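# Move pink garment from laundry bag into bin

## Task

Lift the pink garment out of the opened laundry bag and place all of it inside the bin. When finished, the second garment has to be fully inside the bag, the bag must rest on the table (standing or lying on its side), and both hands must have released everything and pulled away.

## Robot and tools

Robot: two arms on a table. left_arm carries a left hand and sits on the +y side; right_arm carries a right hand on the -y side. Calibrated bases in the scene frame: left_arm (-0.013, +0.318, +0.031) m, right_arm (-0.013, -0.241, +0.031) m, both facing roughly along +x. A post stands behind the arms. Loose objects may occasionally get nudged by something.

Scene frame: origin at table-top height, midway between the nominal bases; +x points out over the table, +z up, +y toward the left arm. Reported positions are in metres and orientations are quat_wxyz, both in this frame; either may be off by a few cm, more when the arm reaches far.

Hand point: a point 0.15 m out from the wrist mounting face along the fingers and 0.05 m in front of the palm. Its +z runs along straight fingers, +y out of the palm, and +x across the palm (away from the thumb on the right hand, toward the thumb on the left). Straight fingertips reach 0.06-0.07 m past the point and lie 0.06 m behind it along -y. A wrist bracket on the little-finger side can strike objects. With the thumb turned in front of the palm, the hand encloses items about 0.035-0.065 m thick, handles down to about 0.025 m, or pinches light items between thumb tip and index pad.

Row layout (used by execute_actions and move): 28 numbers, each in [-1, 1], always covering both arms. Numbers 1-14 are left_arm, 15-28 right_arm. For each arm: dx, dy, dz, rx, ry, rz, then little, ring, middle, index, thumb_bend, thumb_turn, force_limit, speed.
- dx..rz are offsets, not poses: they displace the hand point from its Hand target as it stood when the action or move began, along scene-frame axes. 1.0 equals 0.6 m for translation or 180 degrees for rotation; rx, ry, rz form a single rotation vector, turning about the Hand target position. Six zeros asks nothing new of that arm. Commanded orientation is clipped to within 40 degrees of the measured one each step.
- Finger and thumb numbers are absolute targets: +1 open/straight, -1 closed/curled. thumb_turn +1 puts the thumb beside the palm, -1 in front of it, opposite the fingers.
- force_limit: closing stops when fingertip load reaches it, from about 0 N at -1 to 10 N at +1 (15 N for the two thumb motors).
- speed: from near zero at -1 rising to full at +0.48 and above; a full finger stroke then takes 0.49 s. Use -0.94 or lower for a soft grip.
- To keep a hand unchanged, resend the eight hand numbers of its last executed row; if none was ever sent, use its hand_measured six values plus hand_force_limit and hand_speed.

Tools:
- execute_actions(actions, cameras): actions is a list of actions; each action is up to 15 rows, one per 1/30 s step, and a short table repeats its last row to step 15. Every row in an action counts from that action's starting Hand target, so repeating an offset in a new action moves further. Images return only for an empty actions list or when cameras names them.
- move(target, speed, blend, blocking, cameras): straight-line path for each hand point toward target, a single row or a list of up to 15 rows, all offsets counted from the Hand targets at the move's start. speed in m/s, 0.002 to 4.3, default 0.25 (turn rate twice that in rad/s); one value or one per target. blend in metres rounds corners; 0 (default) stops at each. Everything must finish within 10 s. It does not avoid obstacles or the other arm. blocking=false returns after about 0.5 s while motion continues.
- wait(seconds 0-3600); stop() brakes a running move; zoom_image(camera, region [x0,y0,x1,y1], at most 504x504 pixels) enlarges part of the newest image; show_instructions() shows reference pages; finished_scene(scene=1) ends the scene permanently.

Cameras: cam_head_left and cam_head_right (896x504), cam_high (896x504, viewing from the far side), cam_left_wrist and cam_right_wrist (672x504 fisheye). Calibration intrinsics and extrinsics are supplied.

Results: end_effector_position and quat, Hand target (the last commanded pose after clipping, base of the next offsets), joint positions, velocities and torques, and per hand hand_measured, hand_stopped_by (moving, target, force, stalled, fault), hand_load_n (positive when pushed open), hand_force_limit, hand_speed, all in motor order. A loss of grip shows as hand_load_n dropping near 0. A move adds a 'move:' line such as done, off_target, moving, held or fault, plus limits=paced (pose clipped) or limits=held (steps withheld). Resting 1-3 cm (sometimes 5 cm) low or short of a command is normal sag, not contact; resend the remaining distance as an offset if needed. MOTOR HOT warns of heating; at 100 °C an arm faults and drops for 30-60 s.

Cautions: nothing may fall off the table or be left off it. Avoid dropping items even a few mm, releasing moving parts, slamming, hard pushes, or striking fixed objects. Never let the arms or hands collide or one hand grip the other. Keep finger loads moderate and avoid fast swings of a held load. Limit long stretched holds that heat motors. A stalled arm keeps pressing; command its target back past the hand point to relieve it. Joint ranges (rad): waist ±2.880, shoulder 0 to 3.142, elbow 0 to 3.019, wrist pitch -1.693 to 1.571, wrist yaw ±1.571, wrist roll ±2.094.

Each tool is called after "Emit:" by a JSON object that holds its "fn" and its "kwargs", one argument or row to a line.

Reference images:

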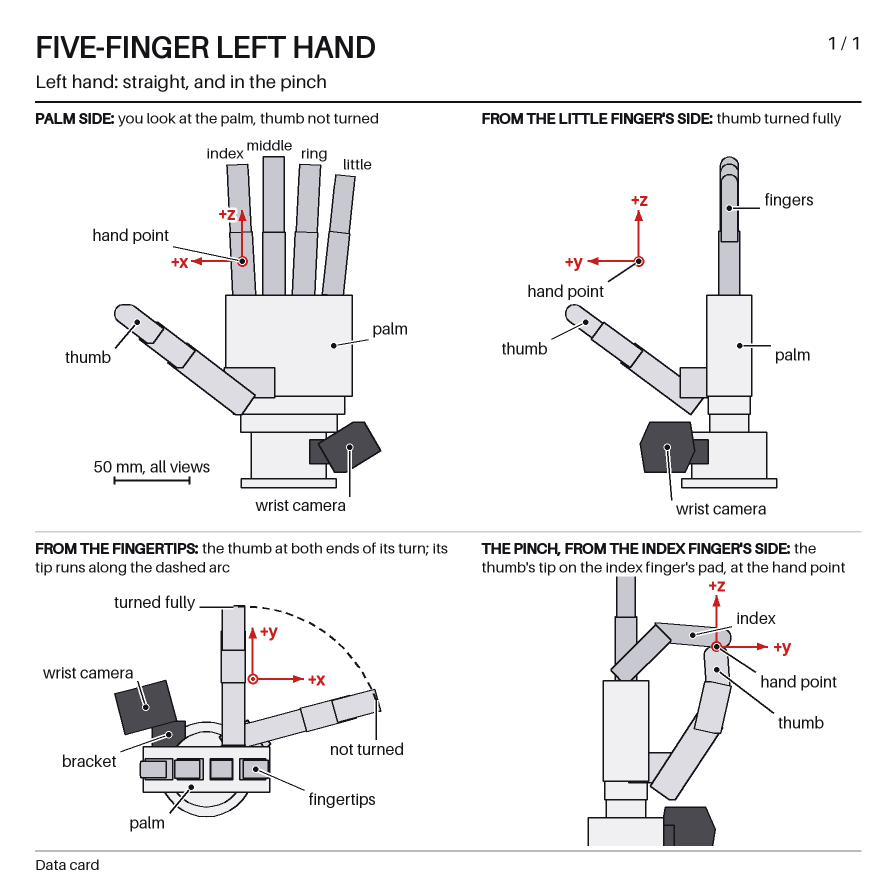

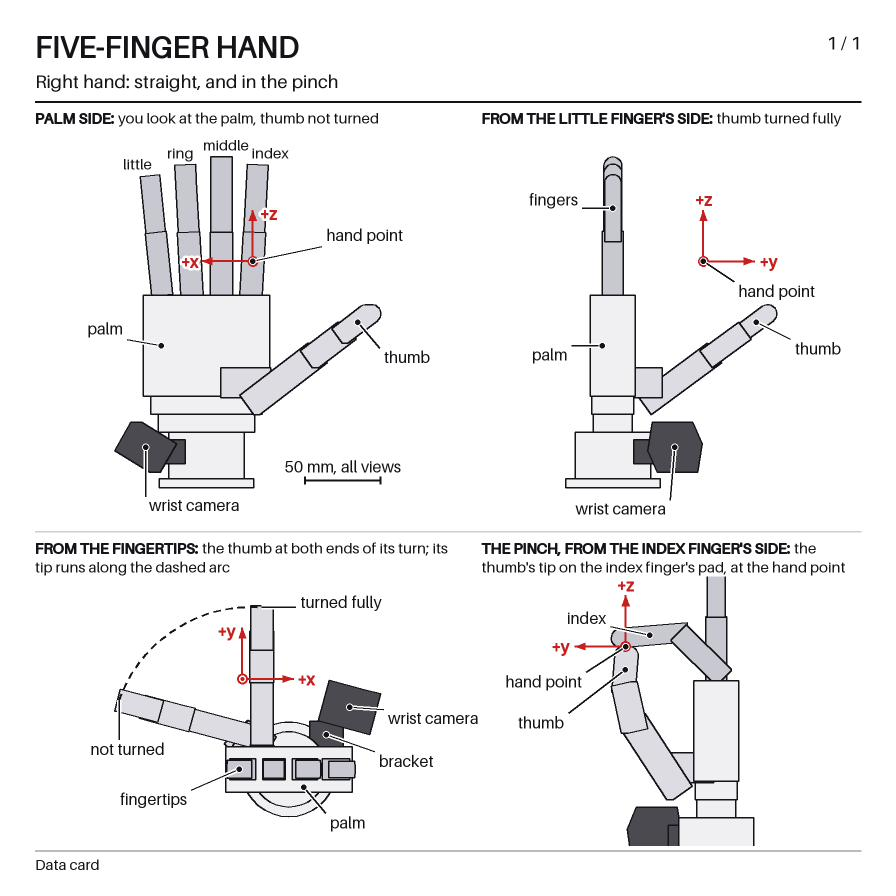

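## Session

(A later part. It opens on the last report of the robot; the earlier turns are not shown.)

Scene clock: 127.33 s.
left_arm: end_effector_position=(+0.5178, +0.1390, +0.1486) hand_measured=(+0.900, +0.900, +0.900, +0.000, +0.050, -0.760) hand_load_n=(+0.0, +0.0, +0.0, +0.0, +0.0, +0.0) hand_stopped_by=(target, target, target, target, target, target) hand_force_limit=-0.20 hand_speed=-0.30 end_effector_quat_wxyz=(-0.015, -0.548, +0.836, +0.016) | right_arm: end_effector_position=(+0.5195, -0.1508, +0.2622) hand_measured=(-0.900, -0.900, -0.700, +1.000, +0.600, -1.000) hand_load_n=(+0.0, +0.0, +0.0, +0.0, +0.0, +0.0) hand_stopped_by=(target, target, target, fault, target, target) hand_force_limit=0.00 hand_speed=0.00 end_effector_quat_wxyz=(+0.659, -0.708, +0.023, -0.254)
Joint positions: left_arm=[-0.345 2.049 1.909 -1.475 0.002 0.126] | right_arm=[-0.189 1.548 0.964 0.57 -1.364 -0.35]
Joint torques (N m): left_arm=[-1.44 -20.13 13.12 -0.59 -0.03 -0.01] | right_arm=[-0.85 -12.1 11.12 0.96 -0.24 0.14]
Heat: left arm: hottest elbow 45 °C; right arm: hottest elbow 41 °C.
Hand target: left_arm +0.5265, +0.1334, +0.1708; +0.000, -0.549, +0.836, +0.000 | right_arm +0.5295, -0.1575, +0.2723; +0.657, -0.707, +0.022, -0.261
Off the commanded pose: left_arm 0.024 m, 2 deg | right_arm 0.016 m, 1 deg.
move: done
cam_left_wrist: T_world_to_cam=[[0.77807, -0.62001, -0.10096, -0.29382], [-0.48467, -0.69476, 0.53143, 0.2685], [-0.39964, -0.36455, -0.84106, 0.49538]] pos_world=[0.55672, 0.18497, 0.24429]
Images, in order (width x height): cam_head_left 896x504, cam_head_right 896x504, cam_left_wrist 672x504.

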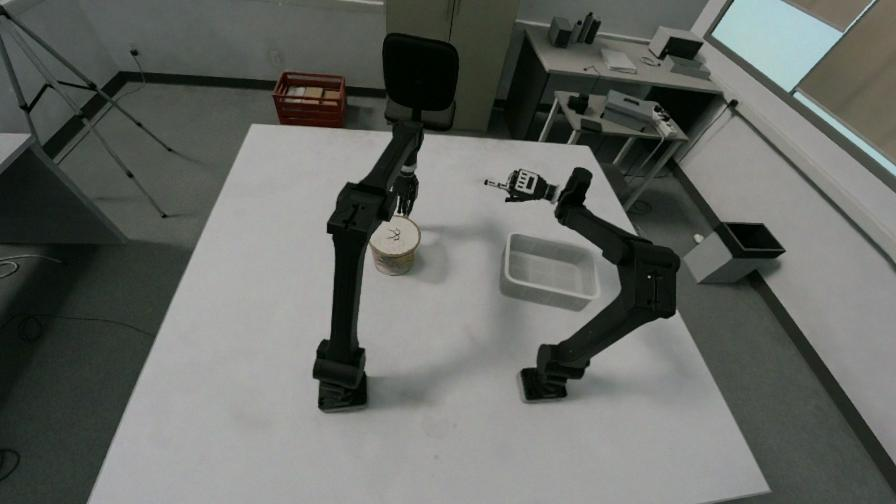

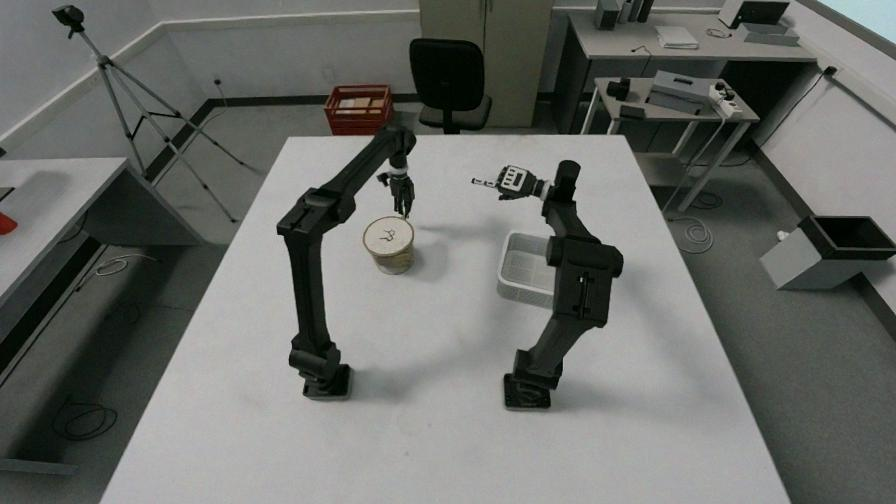

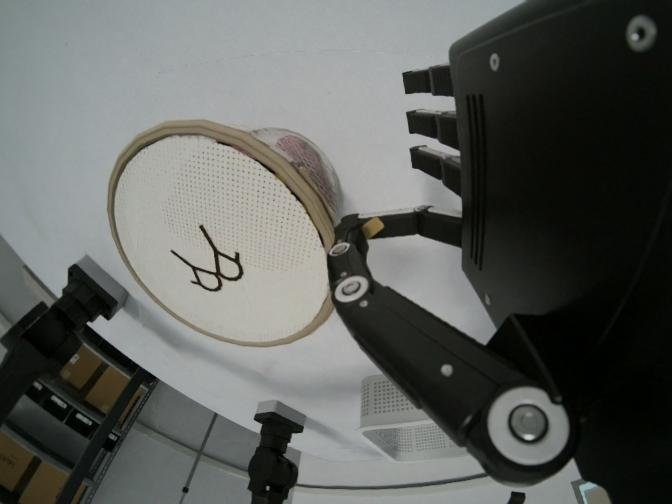

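Emit:
{"fn": "move", "kwargs": {
  "target": [
    [0,0,0,0,0,0,0.9,0.9,0.9,-0.35,0.04,-0.76,-0.1,-0.7,0,0,0,0,0,0,-0.9,-0.9,-0.7,1,0.6,-1,0,0]
  ],
  "speed": 0.1,
  "cameras": ["cam_left_wrist","cam_head_left","cam_head_right"]
}}

Emit:
{"fn": "zoom_image", "kwargs": {
  "camera": "cam_left_wrist",
  "region": [250, 150, 450, 350]
}}

Emit:
{"fn": "zoom_image", "kwargs": {
  "camera": "cam_head_right",
  "region": [385, 190, 425, 230]
}}

Scene clock: 128.33 s.
left_arm: end_effector_position=(+0.5178, +0.1390, +0.1486) hand_measured=(+0.900, +0.900, +0.900, -0.218, +0.040, -0.760) hand_load_n=(+0.0, +0.0, +0.0, +6.5, +0.0, +0.0) hand_stopped_by=(target, target, target, force, target, target) hand_force_limit=-0.10 hand_speed=-0.70 end_effector_quat_wxyz=(-0.015, -0.548, +0.836, +0.016) | right_arm: end_effector_position=(+0.5195, -0.1508, +0.2622) hand_measured=(-0.900, -0.900, -0.700, +1.000, +0.600, -1.000) hand_load_n=(+0.5, +0.0, +0.0, +0.0, +0.0, +0.0) hand_stopped_by=(target, target, target, fault, target, target) hand_force_limit=0.00 hand_speed=0.00 end_effector_quat_wxyz=(+0.659, -0.708, +0.023, -0.254)
Joint positions: left_arm=[-0.345 2.049 1.909 -1.475 0.002 0.126] | right_arm=[-0.189 1.548 0.964 0.57 -1.364 -0.35]
Joint torques (N m): left_arm=[-1.26 -20.07 13.18 -0.83 -0.05 0.02] | right_arm=[-0.79 -12.16 11.12 0.98 -0.24 0.14]
Heat: left arm: hottest elbow 45 °C; right arm: hottest elbow 41 °C.
Hand target: left_arm +0.5265, +0.1334, +0.1708; +0.000, -0.549, +0.836, +0.000 | right_arm +0.5295, -0.1575, +0.2723; +0.657, -0.707, +0.022, -0.261
Off the commanded pose: left_arm 0.024 m, 2 deg | right_arm 0.016 m, 1 deg.
move: done
cam_left_wrist: T_world_to_cam=[[0.77807, -0.62001, -0.10096, -0.29382], [-0.48467, -0.69476, 0.53143, 0.2685], [-0.39964, -0.36455, -0.84106, 0.49538]] pos_world=[0.55672, 0.18497, 0.24429]
Images, in order (width x height): cam_head_left 896x504, cam_head_right 896x504, cam_left_wrist 672x504.

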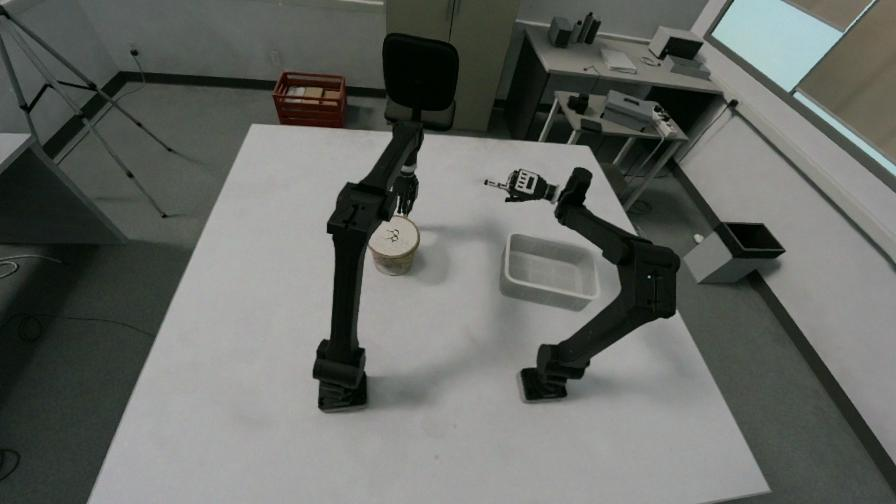

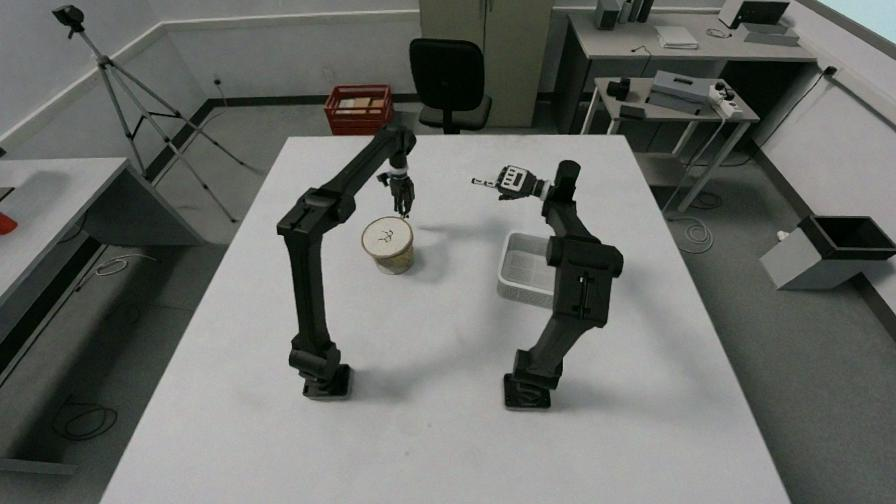

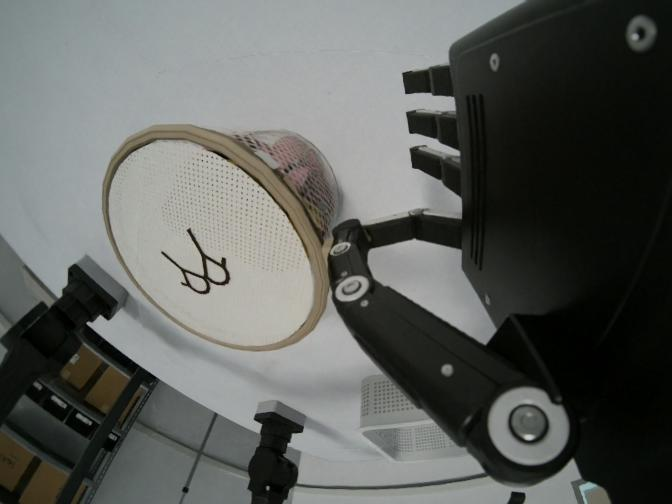

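Scaled by 2.520 from the camera's image (finer frame: 960x720).

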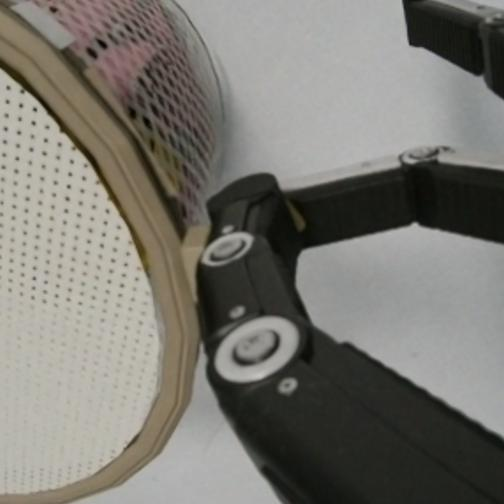

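Scaled by 12.600 from the camera's image (finer frame: 1280x720).

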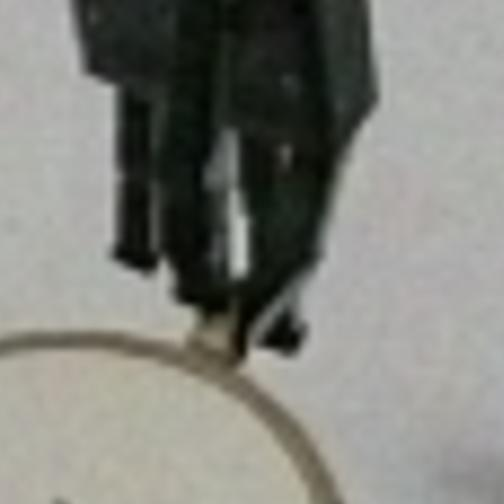

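Emit:
{"fn": "move", "kwargs": {
  "target": [
    [-0.009,0.004,0.052,-0.026,-0.0613,0,0.9,0.9,0.9,-0.35,0.04,-0.76,-0.1,-0.7,0,0,0,0,0,0,-0.9,-0.9,-0.7,1,0.6,-1,0,0]
  ],
  "speed": 0.06,
  "cameras": ["cam_left_wrist","cam_head_left","cam_head_right"]
}}

Emit:
{"fn": "zoom_image", "kwargs": {
  "camera": "cam_left_wrist",
  "region": [250, 150, 450, 350]
}}

Emit:
{"fn": "zoom_image", "kwargs": {
  "camera": "cam_head_right",
  "region": [350, 170, 450, 290]
}}

Scene clock: 132.13 s.
left_arm: end_effector_position=(+0.5154, +0.1354, +0.1892) hand_measured=(+0.900, +0.900, +0.900, -0.218, +0.040, -0.760) hand_load_n=(+0.0, +0.0, +0.0, +6.5, +0.5, -0.5) hand_stopped_by=(target, target, target, force, target, target) hand_force_limit=-0.10 hand_speed=-0.70 end_effector_quat_wxyz=(+0.045, -0.546, +0.834, -0.070) | right_arm: end_effector_position=(+0.5195, -0.1508, +0.2622) hand_measured=(-0.900, -0.900, -0.700, +1.000, +0.600, -1.000) hand_load_n=(+0.0, +0.0, +0.0, +0.0, +0.0, +0.0) hand_stopped_by=(target, target, target, fault, target, target) hand_force_limit=0.00 hand_speed=0.00 end_effector_quat_wxyz=(+0.659, -0.708, +0.023, -0.254)
Joint positions: left_arm=[-0.345 1.867 1.761 -1.3 0.023 0.126] | right_arm=[-0.189 1.548 0.964 0.57 -1.364 -0.35]
Joint torques (N m): left_arm=[-0.21 -18.73 9.94 1.2 0.12 0.08] | right_arm=[-0.79 -12.16 11.12 0.95 -0.24 0.14]
Heat: left arm: hottest elbow 46 °C; right arm: hottest elbow 41 °C.
Hand target: left_arm +0.5212, +0.1358, +0.2020; +0.058, -0.546, +0.831, -0.087 | right_arm +0.5295, -0.1575, +0.2723; +0.657, -0.707, +0.022, -0.261
Off the commanded pose: left_arm 0.014 m, 2 deg | right_arm 0.016 m, 1 deg.
move: off_target (left_arm)
cam_left_wrist: T_world_to_cam=[[0.7775, -0.62109, 0.09866, -0.32737], [-0.5837, -0.65433, 0.48078, 0.29834], [-0.23405, -0.4314, -0.87127, 0.45671]] pos_world=[0.53557, 0.1889, 0.28678]
Images, in order (width x height): cam_head_left 896x504, cam_head_right 896x504, cam_left_wrist 672x504.

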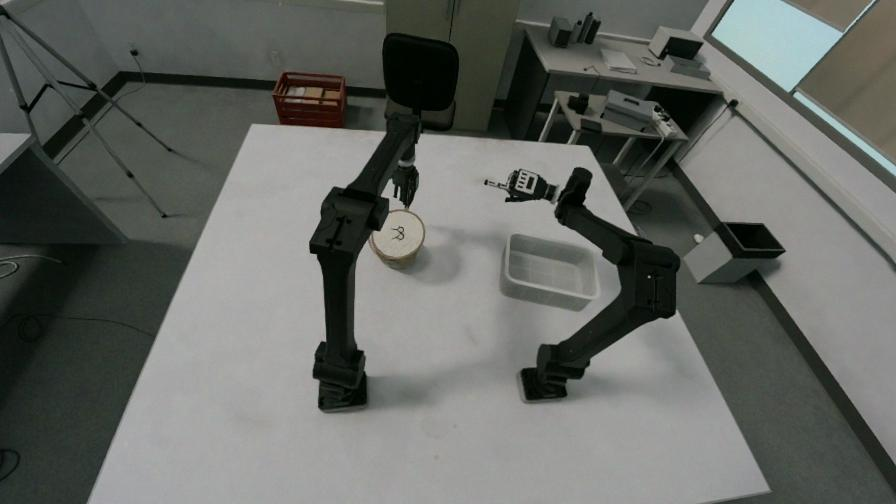

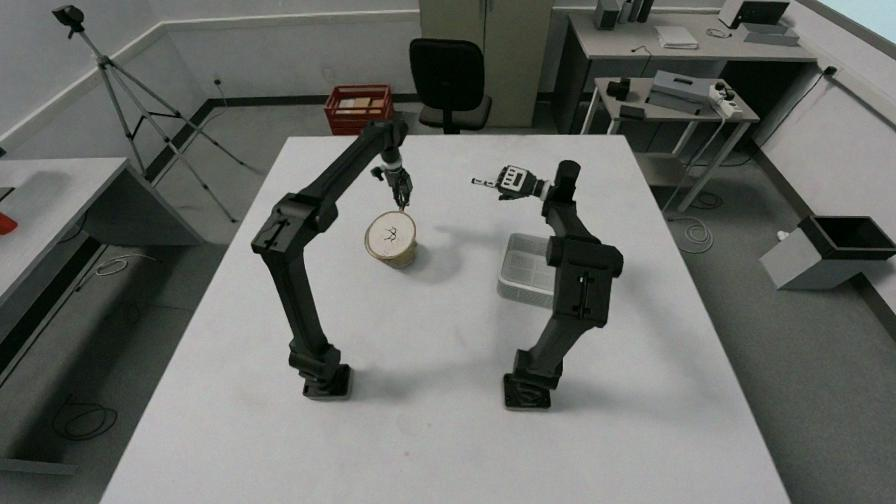

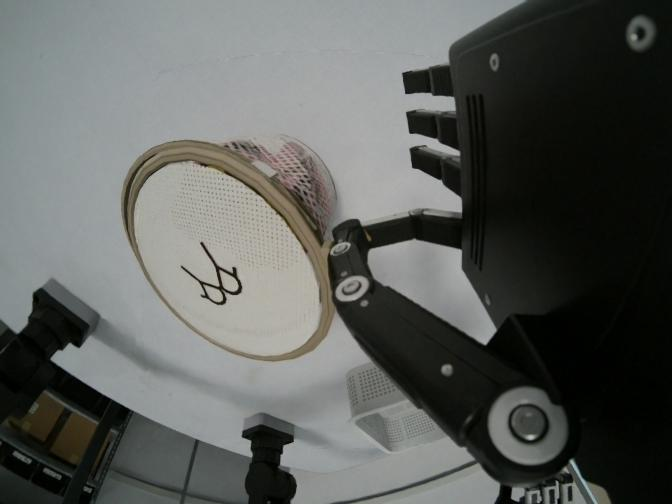

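Scaled by 2.520 from the camera's image (finer frame: 960x720).

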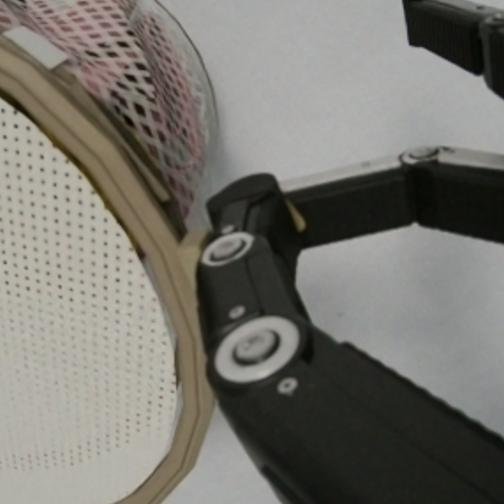

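Scaled by 4.200 from the camera's image (finer frame: 1280x720).

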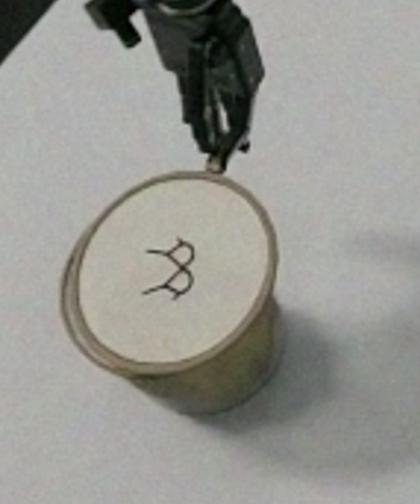

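Emit:
{"fn": "move", "kwargs": {
  "target": [
    [0,0,0,0,0,0,0.9,0.9,0.9,-0.35,0.04,-0.76,-0.1,-0.7,-0.08,0,0.05,-0.0764,0.5727,-0.1893,-0.9,-0.9,-0.7,1,0.6,-1,0,0],
    [0,0,0,0,0,0,0.9,0.9,0.9,-0.35,0.04,-0.76,-0.1,-0.7,-0.1,0.18,-0.01,-0.0764,0.5727,-0.1893,-0.9,-0.9,-0.7,1,0.6,-1,0,0]
  ],
  "speed": 0.3,
  "blend": 0.03,
  "cameras": ["cam_right_wrist","cam_high","cam_head_right"]
}}

Emit:
{"fn": "zoom_image", "kwargs": {
  "camera": "cam_right_wrist",
  "region": [230, 100, 480, 350]
}}

Scene clock: 138.97 s.
left_arm: end_effector_position=(+0.5153, +0.1355, +0.1891) hand_measured=(+0.900, +0.900, +0.900, -0.218, +0.040, -0.760) hand_load_n=(+0.0, +0.0, +0.0, +6.5, +0.0, +0.0) hand_stopped_by=(target, target, target, force, target, target) hand_force_limit=-0.10 hand_speed=-0.70 end_effector_quat_wxyz=(+0.045, -0.546, +0.834, -0.070) | right_arm: end_effector_position=(+0.4676, -0.0452, +0.2622) hand_measured=(-0.900, -0.900, -0.700, +1.000, +0.600, -1.000) hand_load_n=(+0.0, +0.0, +0.0, +0.0, +0.0, +0.0) hand_stopped_by=(target, target, target, fault, target, target) hand_force_limit=0.00 hand_speed=0.00 end_effector_quat_wxyz=(-0.219, +0.675, -0.666, -0.230)
Joint positions: left_arm=[-0.345 1.867 1.76 -1.3 0.023 0.126] | right_arm=[0.107 1.772 1.648 -1.394 -0.644 0.105]
Joint torques (N m): left_arm=[-0.56 -18.61 9.99 1.06 0.13 0.04] | right_arm=[-0.79 -17.67 8.53 0.64 -0.54 0.25]
Heat: left arm: hottest elbow 44 °C; right arm: hottest elbow 42 °C.
Hand target: left_arm +0.5211, +0.1358, +0.2019; +0.058, -0.546, +0.831, -0.087 | right_arm +0.4696, -0.0496, +0.2664; -0.224, +0.671, -0.671, -0.223
Off the commanded pose: left_arm 0.014 m, 3 deg | right_arm 0.006 m, 1 deg.
move: done
cam_right_wrist: T_world_to_cam=[[-0.97632, -0.19451, -0.09468, 0.47008], [-0.16881, 0.41135, 0.89571, -0.13104], [-0.13528, 0.89048, -0.43445, 0.32843]] pos_world=[0.48126, -0.14711, 0.30457]
Images, in order (width x height): cam_head_right 896x504, cam_high 896x504, cam_right_wrist 672x504.

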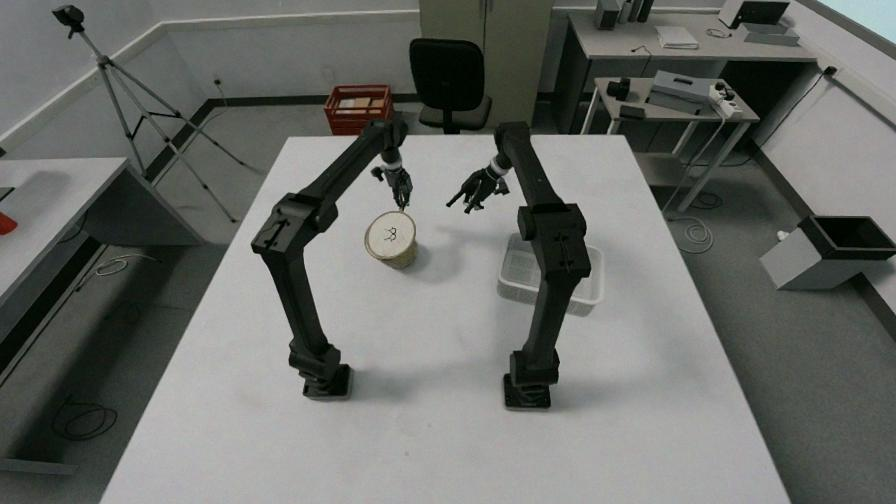

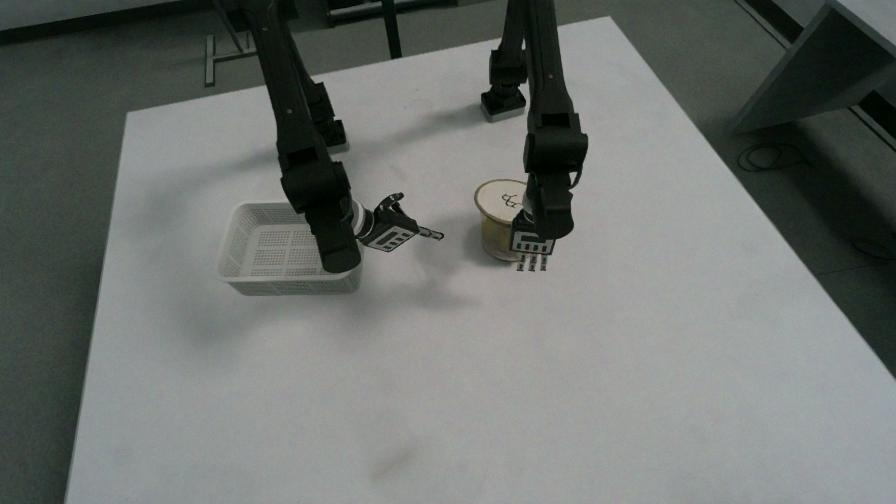

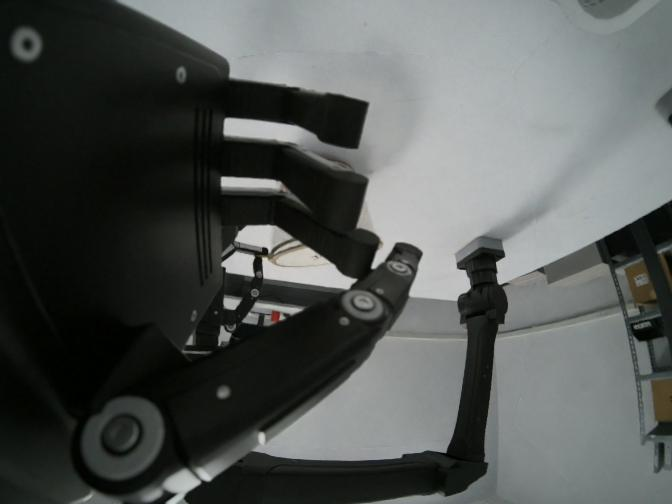

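Scaled by 2.016 from the camera's image (finer frame: 960x720).

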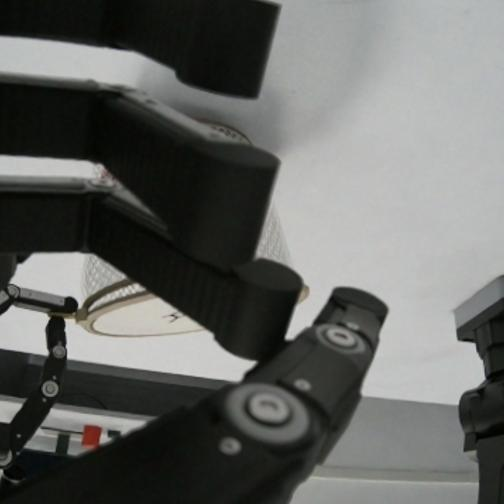

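Open the right hand's fingers to clear the view.

Emit:
{"fn": "move", "kwargs": {
  "target": [
    [0,0,0,0,0,0,0.9,0.9,0.9,-0.35,0.04,-0.76,-0.1,-0.7,0,0,0,0,0,0,1,1,1,1,1,0.6,0,0.3]
  ],
  "speed": 0.3,
  "cameras": ["cam_right_wrist"]
}}

Emit:
{"fn": "zoom_image", "kwargs": {
  "camera": "cam_right_wrist",
  "region": [230, 130, 430, 330]
}}

Scene clock: 140.17 s.
left_arm: end_effector_position=(+0.5153, +0.1355, +0.1891) hand_measured=(+0.900, +0.900, +0.900, -0.218, +0.040, -0.760) hand_load_n=(+0.0, +0.0, +0.0, +6.0, +0.0, +0.0) hand_stopped_by=(target, target, target, force, target, target) hand_force_limit=-0.10 hand_speed=-0.70 end_effector_quat_wxyz=(+0.045, -0.546, +0.834, -0.070) | right_arm: end_effector_position=(+0.4678, -0.0452, +0.2623) hand_measured=(+1.000, +1.000, +1.000, +1.000, +1.000, +0.600) hand_load_n=(+0.0, +0.0, +0.0, +0.0, -0.5, +0.0) hand_stopped_by=(target, target, target, fault, target, target) hand_force_limit=0.00 hand_speed=0.30 end_effector_quat_wxyz=(-0.219, +0.675, -0.666, -0.230)
Joint positions: left_arm=[-0.345 1.867 1.76 -1.3 0.023 0.126] | right_arm=[0.107 1.772 1.648 -1.394 -0.644 0.107]
Joint torques (N m): left_arm=[-0.56 -18.84 10.13 1.26 0.13 0.04] | right_arm=[-0.79 -17.73 8.53 0.65 -0.56 0.21]
Heat: left arm: hottest elbow 44 °C; right arm: hottest elbow 42 °C.
Hand target: left_arm +0.5211, +0.1358, +0.2019; +0.058, -0.546, +0.831, -0.087 | right_arm +0.4696, -0.0496, +0.2664; -0.224, +0.671, -0.671, -0.223
Off the commanded pose: left_arm 0.014 m, 2 deg | right_arm 0.006 m, 1 deg.
move: done
cam_right_wrist: T_world_to_cam=[[-0.97662, -0.19327, -0.09415, 0.47036], [-0.1678, 0.41153, 0.89582, -0.13156], [-0.13439, 0.89067, -0.43434, 0.32791]] pos_world=[0.48136, -0.14701, 0.30457]

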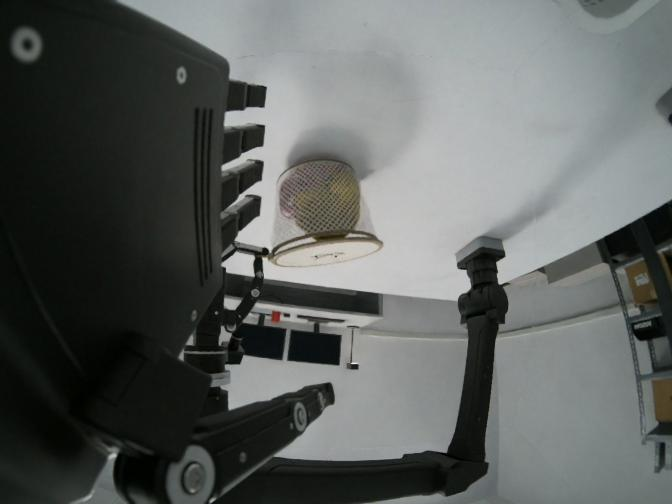

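Scaled by 2.520 from the camera's image (finer frame: 960x720).

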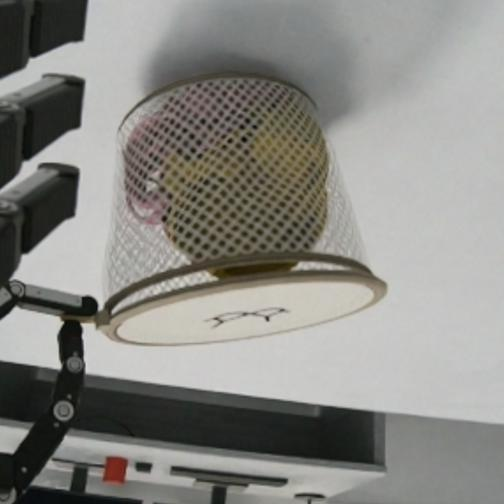

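Emit:
{"fn": "move", "kwargs": {
  "target": [
    [-0.0283,0.012,0.0743,-0.0325,-0.0767,0,0.9,0.9,0.9,-0.35,0.04,-0.76,-0.1,-0.7,0,0,0,0,0,0,1,1,1,1,1,0.6,0,0.3],
    [-0.0735,0.0312,0.1382,-0.065,-0.1533,0,0.9,0.9,0.9,-0.35,0.04,-0.76,-0.1,-0.7,0,0,0,0,0,0,1,1,1,1,1,0.6,0,0.3]
  ],
  "speed": 0.08,
  "blend": 0.015,
  "cameras": ["cam_right_wrist","cam_head_right","cam_left_wrist"]
}}

Emit:
{"fn": "zoom_image", "kwargs": {
  "camera": "cam_right_wrist",
  "region": [210, 130, 430, 350]
}}

Scene clock: 144.87 s.
left_arm: end_effector_position=(+0.4679, +0.1489, +0.2678) hand_measured=(+0.900, +0.900, +0.900, -0.218, +0.040, -0.760) hand_load_n=(+0.0, +0.0, +0.0, +6.5, +0.0, +0.0) hand_stopped_by=(target, target, target, force, target, target) hand_force_limit=-0.10 hand_speed=-0.70 end_effector_quat_wxyz=(+0.180, -0.515, +0.790, -0.279) | right_arm: end_effector_position=(+0.4678, -0.0452, +0.2623) hand_measured=(+1.000, +1.000, +1.000, +1.000, +1.000, +0.600) hand_load_n=(+0.0, +0.0, +0.0, +0.0, -0.5, +0.0) hand_stopped_by=(target, target, target, fault, target, target) hand_force_limit=0.00 hand_speed=0.30 end_effector_quat_wxyz=(-0.219, +0.675, -0.666, -0.230)
Joint positions: left_arm=[-0.315 1.369 1.286 -0.819 0.105 0.126] | right_arm=[0.107 1.772 1.648 -1.394 -0.644 0.107]
Joint torques (N m): left_arm=[1.26 -11.52 11.32 2.66 0.16 0.11] | right_arm=[-0.85 -17.73 8.54 0.64 -0.57 0.21]
Heat: left arm: hottest elbow 44 °C; right arm: hottest elbow 41 °C.
Hand target: left_arm +0.4770, +0.1545, +0.2849; +0.199, -0.512, +0.781, -0.298 | right_arm +0.4696, -0.0496, +0.2664; -0.224, +0.671, -0.671, -0.223
Off the commanded pose: left_arm 0.020 m, 3 deg | right_arm 0.006 m, 1 deg.
move: off_target (left_arm)
cam_left_wrist: T_world_to_cam=[[0.61877, -0.55431, 0.55665, -0.34821], [-0.7696, -0.56989, 0.288, 0.36775], [0.15759, -0.6066, -0.77923, 0.33804]] pos_world=[0.44521, 0.22162, 0.35134]
cam_right_wrist: T_world_to_cam=[[-0.97662, -0.19327, -0.09415, 0.47036], [-0.1678, 0.41153, 0.89582, -0.13156], [-0.13439, 0.89067, -0.43434, 0.32791]] pos_world=[0.48136, -0.14701, 0.30457]
Images, in order (width x height): cam_head_right 896x504, cam_left_wrist 672x504, cam_right_wrist 672x504.

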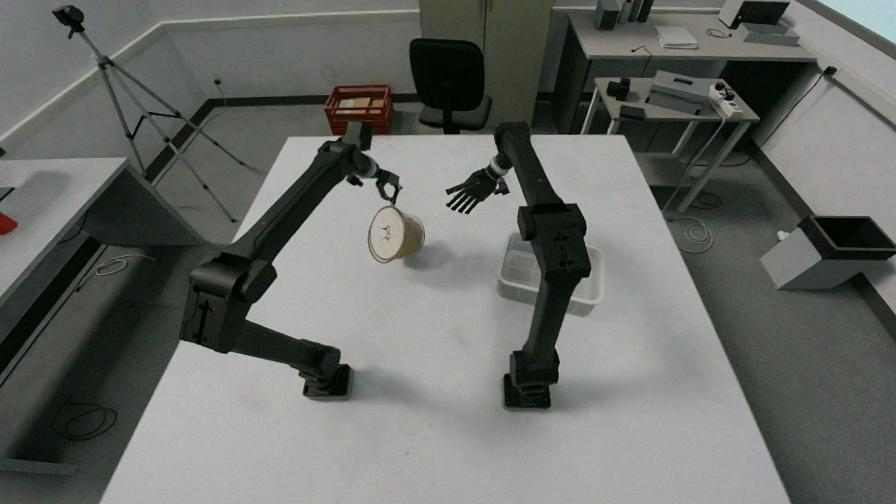

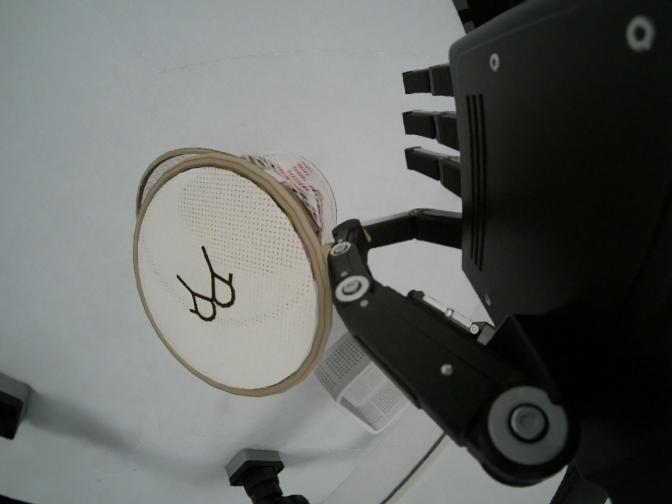

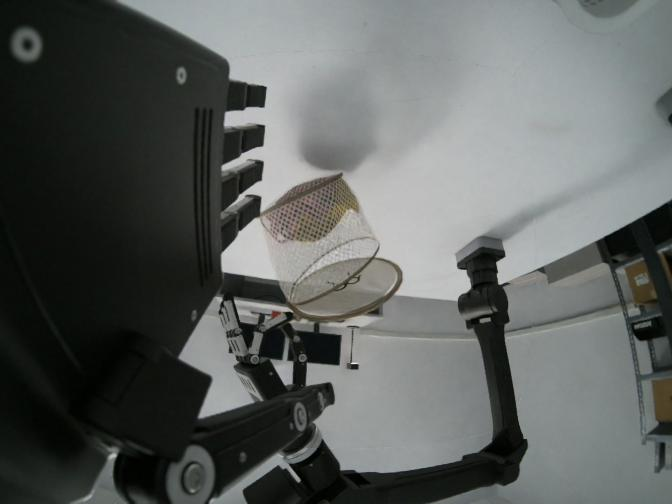

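Scaled by 2.291 from the camera's image (finer frame: 960x720).

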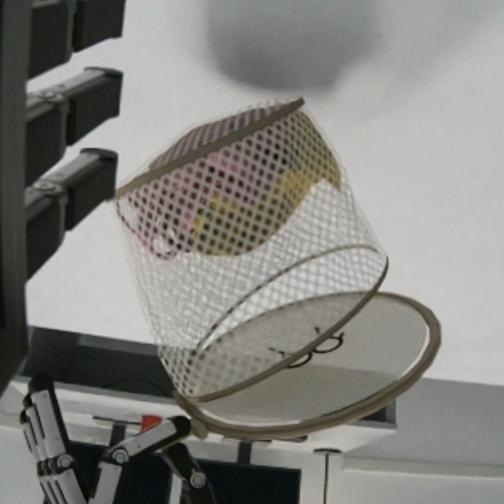

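Emit:
{"fn": "execute_actions", "kwargs": {
  "actions": [],
  "cameras": ["all"]
}}

Emit:
{"fn": "zoom_image", "kwargs": {
  "camera": "cam_head_right",
  "region": [330, 150, 450, 290]
}}

Emit:
{"fn": "zoom_image", "kwargs": {
  "camera": "cam_high",
  "region": [440, 130, 600, 290]
}}

Emit:
{"fn": "zoom_image", "kwargs": {
  "camera": "cam_head_left",
  "region": [330, 150, 450, 290]
}}

Scene clock: 146.77 s.
left_arm: end_effector_position=(+0.4679, +0.1489, +0.2678) hand_measured=(+0.900, +0.900, +0.900, -0.218, +0.040, -0.760) hand_load_n=(+0.0, +0.0, +0.0, +6.5, +0.0, +0.0) hand_stopped_by=(target, target, target, force, target, target) hand_force_limit=-0.10 hand_speed=-0.70 end_effector_quat_wxyz=(+0.180, -0.515, +0.790, -0.279) | right_arm: end_effector_position=(+0.4678, -0.0452, +0.2623) hand_measured=(+1.000, +1.000, +1.000, +1.000, +1.000, +0.600) hand_load_n=(+0.0, +0.0, +0.0, +0.0, -0.5, +0.0) hand_stopped_by=(target, target, target, fault, target, target) hand_force_limit=0.00 hand_speed=0.30 end_effector_quat_wxyz=(-0.219, +0.675, -0.666, -0.230)
Joint positions: left_arm=[-0.315 1.369 1.286 -0.819 0.105 0.126] | right_arm=[0.107 1.772 1.648 -1.394 -0.644 0.107]
Joint velocities: within noise
Joint torques (N m): left_arm=[0.91 -11.69 11.38 2.69 0.18 0.11] | right_arm=[-0.79 -17.73 8.54 0.65 -0.57 0.21]
Heat: left arm: hottest elbow 44 °C; right arm: hottest elbow 41 °C.
Hand target: left_arm +0.4770, +0.1545, +0.2849; +0.199, -0.512, +0.781, -0.298 | right_arm +0.4696, -0.0496, +0.2664; -0.224, +0.671, -0.671, -0.223
Off the commanded pose: left_arm 0.020 m, 3 deg | right_arm 0.006 m, 1 deg.
camera_calibration:
cam_left_wrist: T_world_to_cam=[[0.61877, -0.55431, 0.55665, -0.34821], [-0.7696, -0.56989, 0.288, 0.36775], [0.15759, -0.6066, -0.77923, 0.33804]] pos_world=[0.44521, 0.22162, 0.35134]
cam_right_wrist: T_world_to_cam=[[-0.97662, -0.19327, -0.09415, 0.47036], [-0.1678, 0.41153, 0.89582, -0.13156], [-0.13439, 0.89067, -0.43434, 0.32791]] pos_world=[0.48136, -0.14701, 0.30457]

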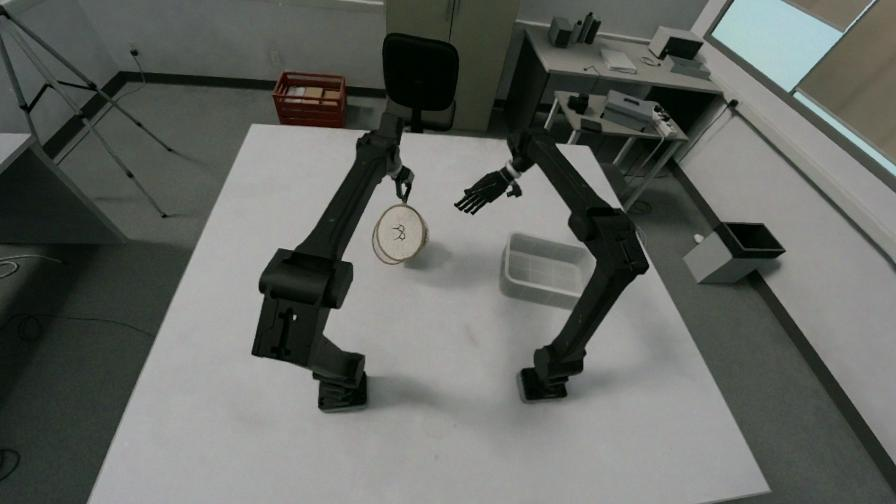

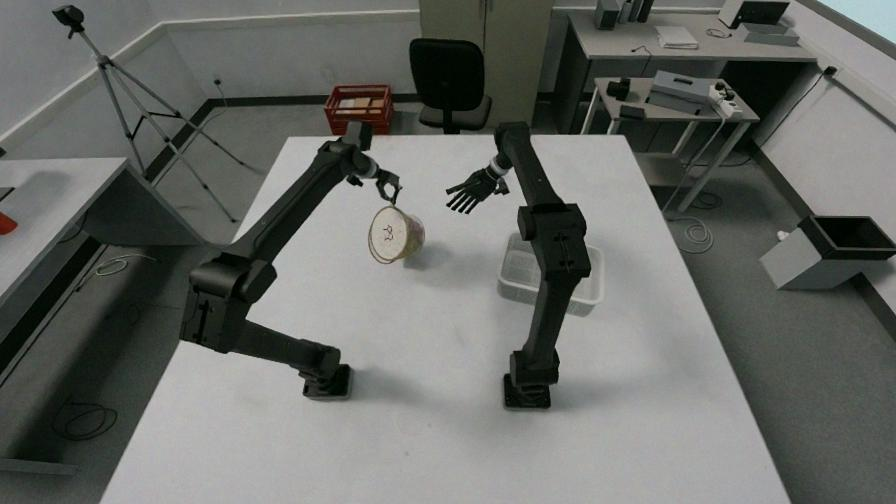

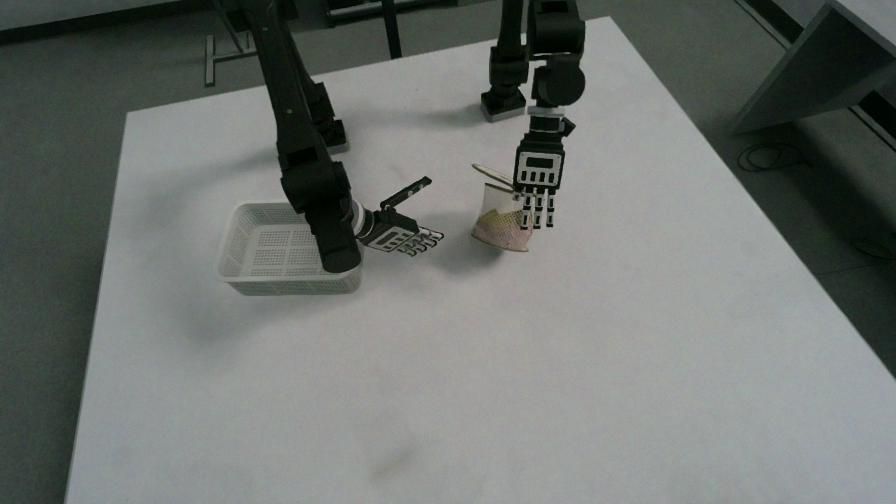

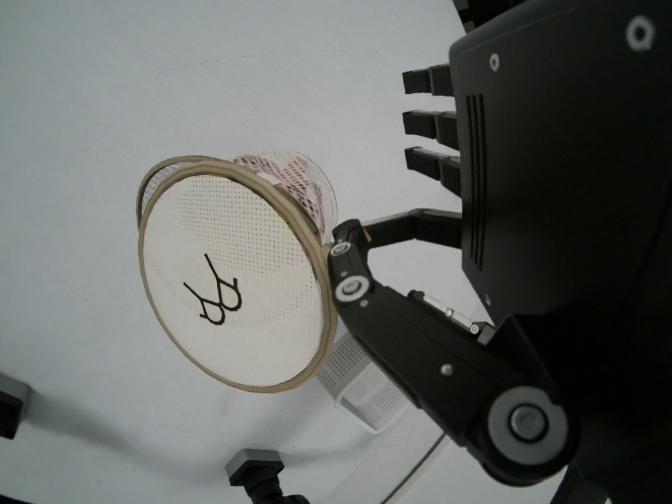

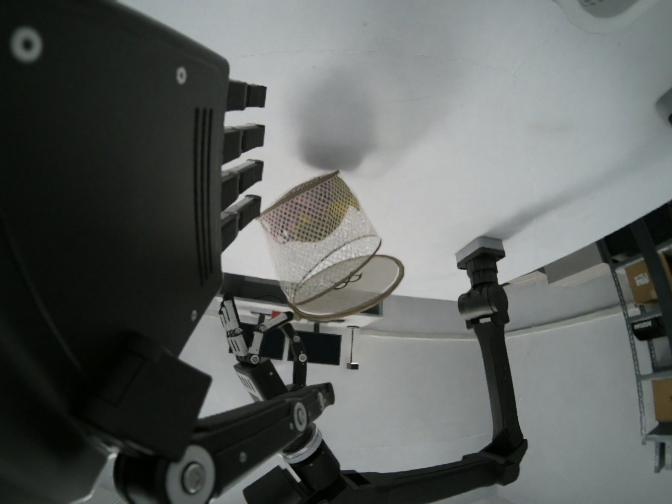

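Scaled by 3.600 from the camera's image (finer frame: 1280x720).

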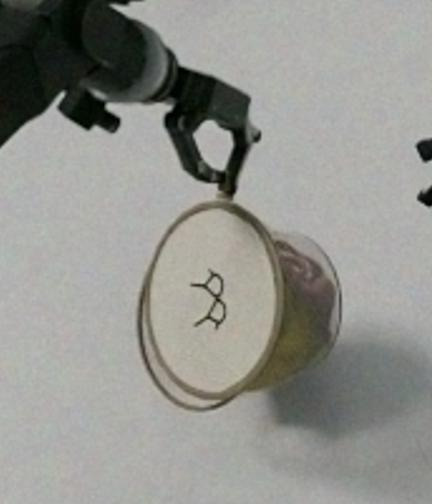

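Scaled by 3.150 from the camera's image (finer frame: 1280x720).

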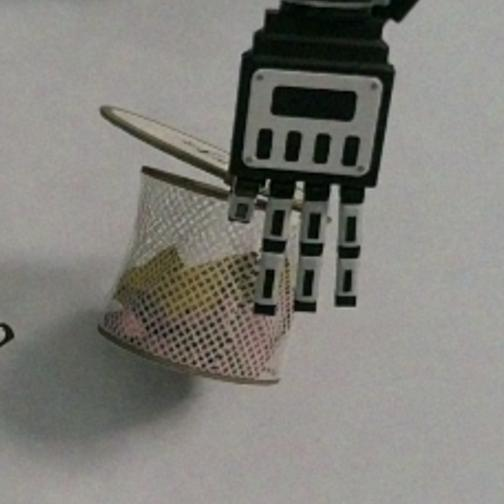

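Scaled by 3.600 from the camera's image (finer frame: 1280x720).

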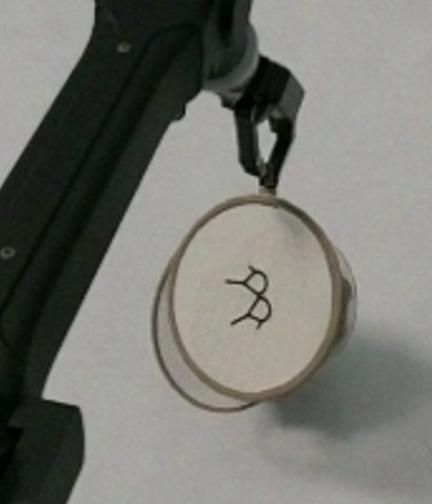

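Emit:
{"fn": "zoom_image", "kwargs": {
  "camera": "cam_head_right",
  "region": [360, 200, 430, 270]
}}

Emit:
{"fn": "zoom_image", "kwargs": {
  "camera": "cam_left_wrist",
  "region": [120, 130, 360, 370]
}}

Emit:
{"fn": "zoom_image", "kwargs": {
  "camera": "cam_right_wrist",
  "region": [250, 150, 420, 330]
}}

Scaled by 7.200 from the camera's image (finer frame: 1280x720).

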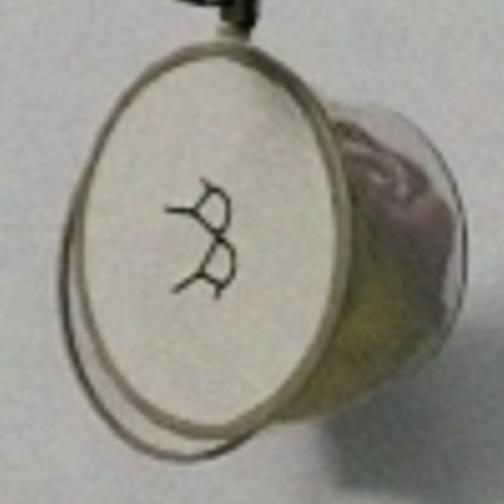

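Scaled by 2.100 from the camera's image (finer frame: 960x720).

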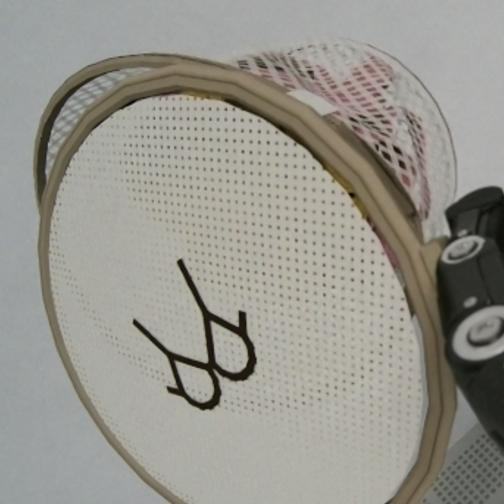

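Scaled by 2.800 from the camera's image (finer frame: 960x720).

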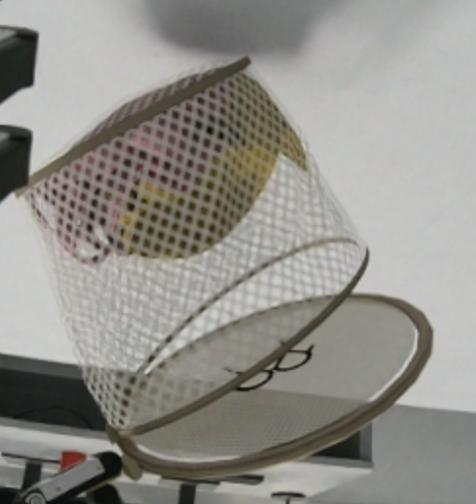

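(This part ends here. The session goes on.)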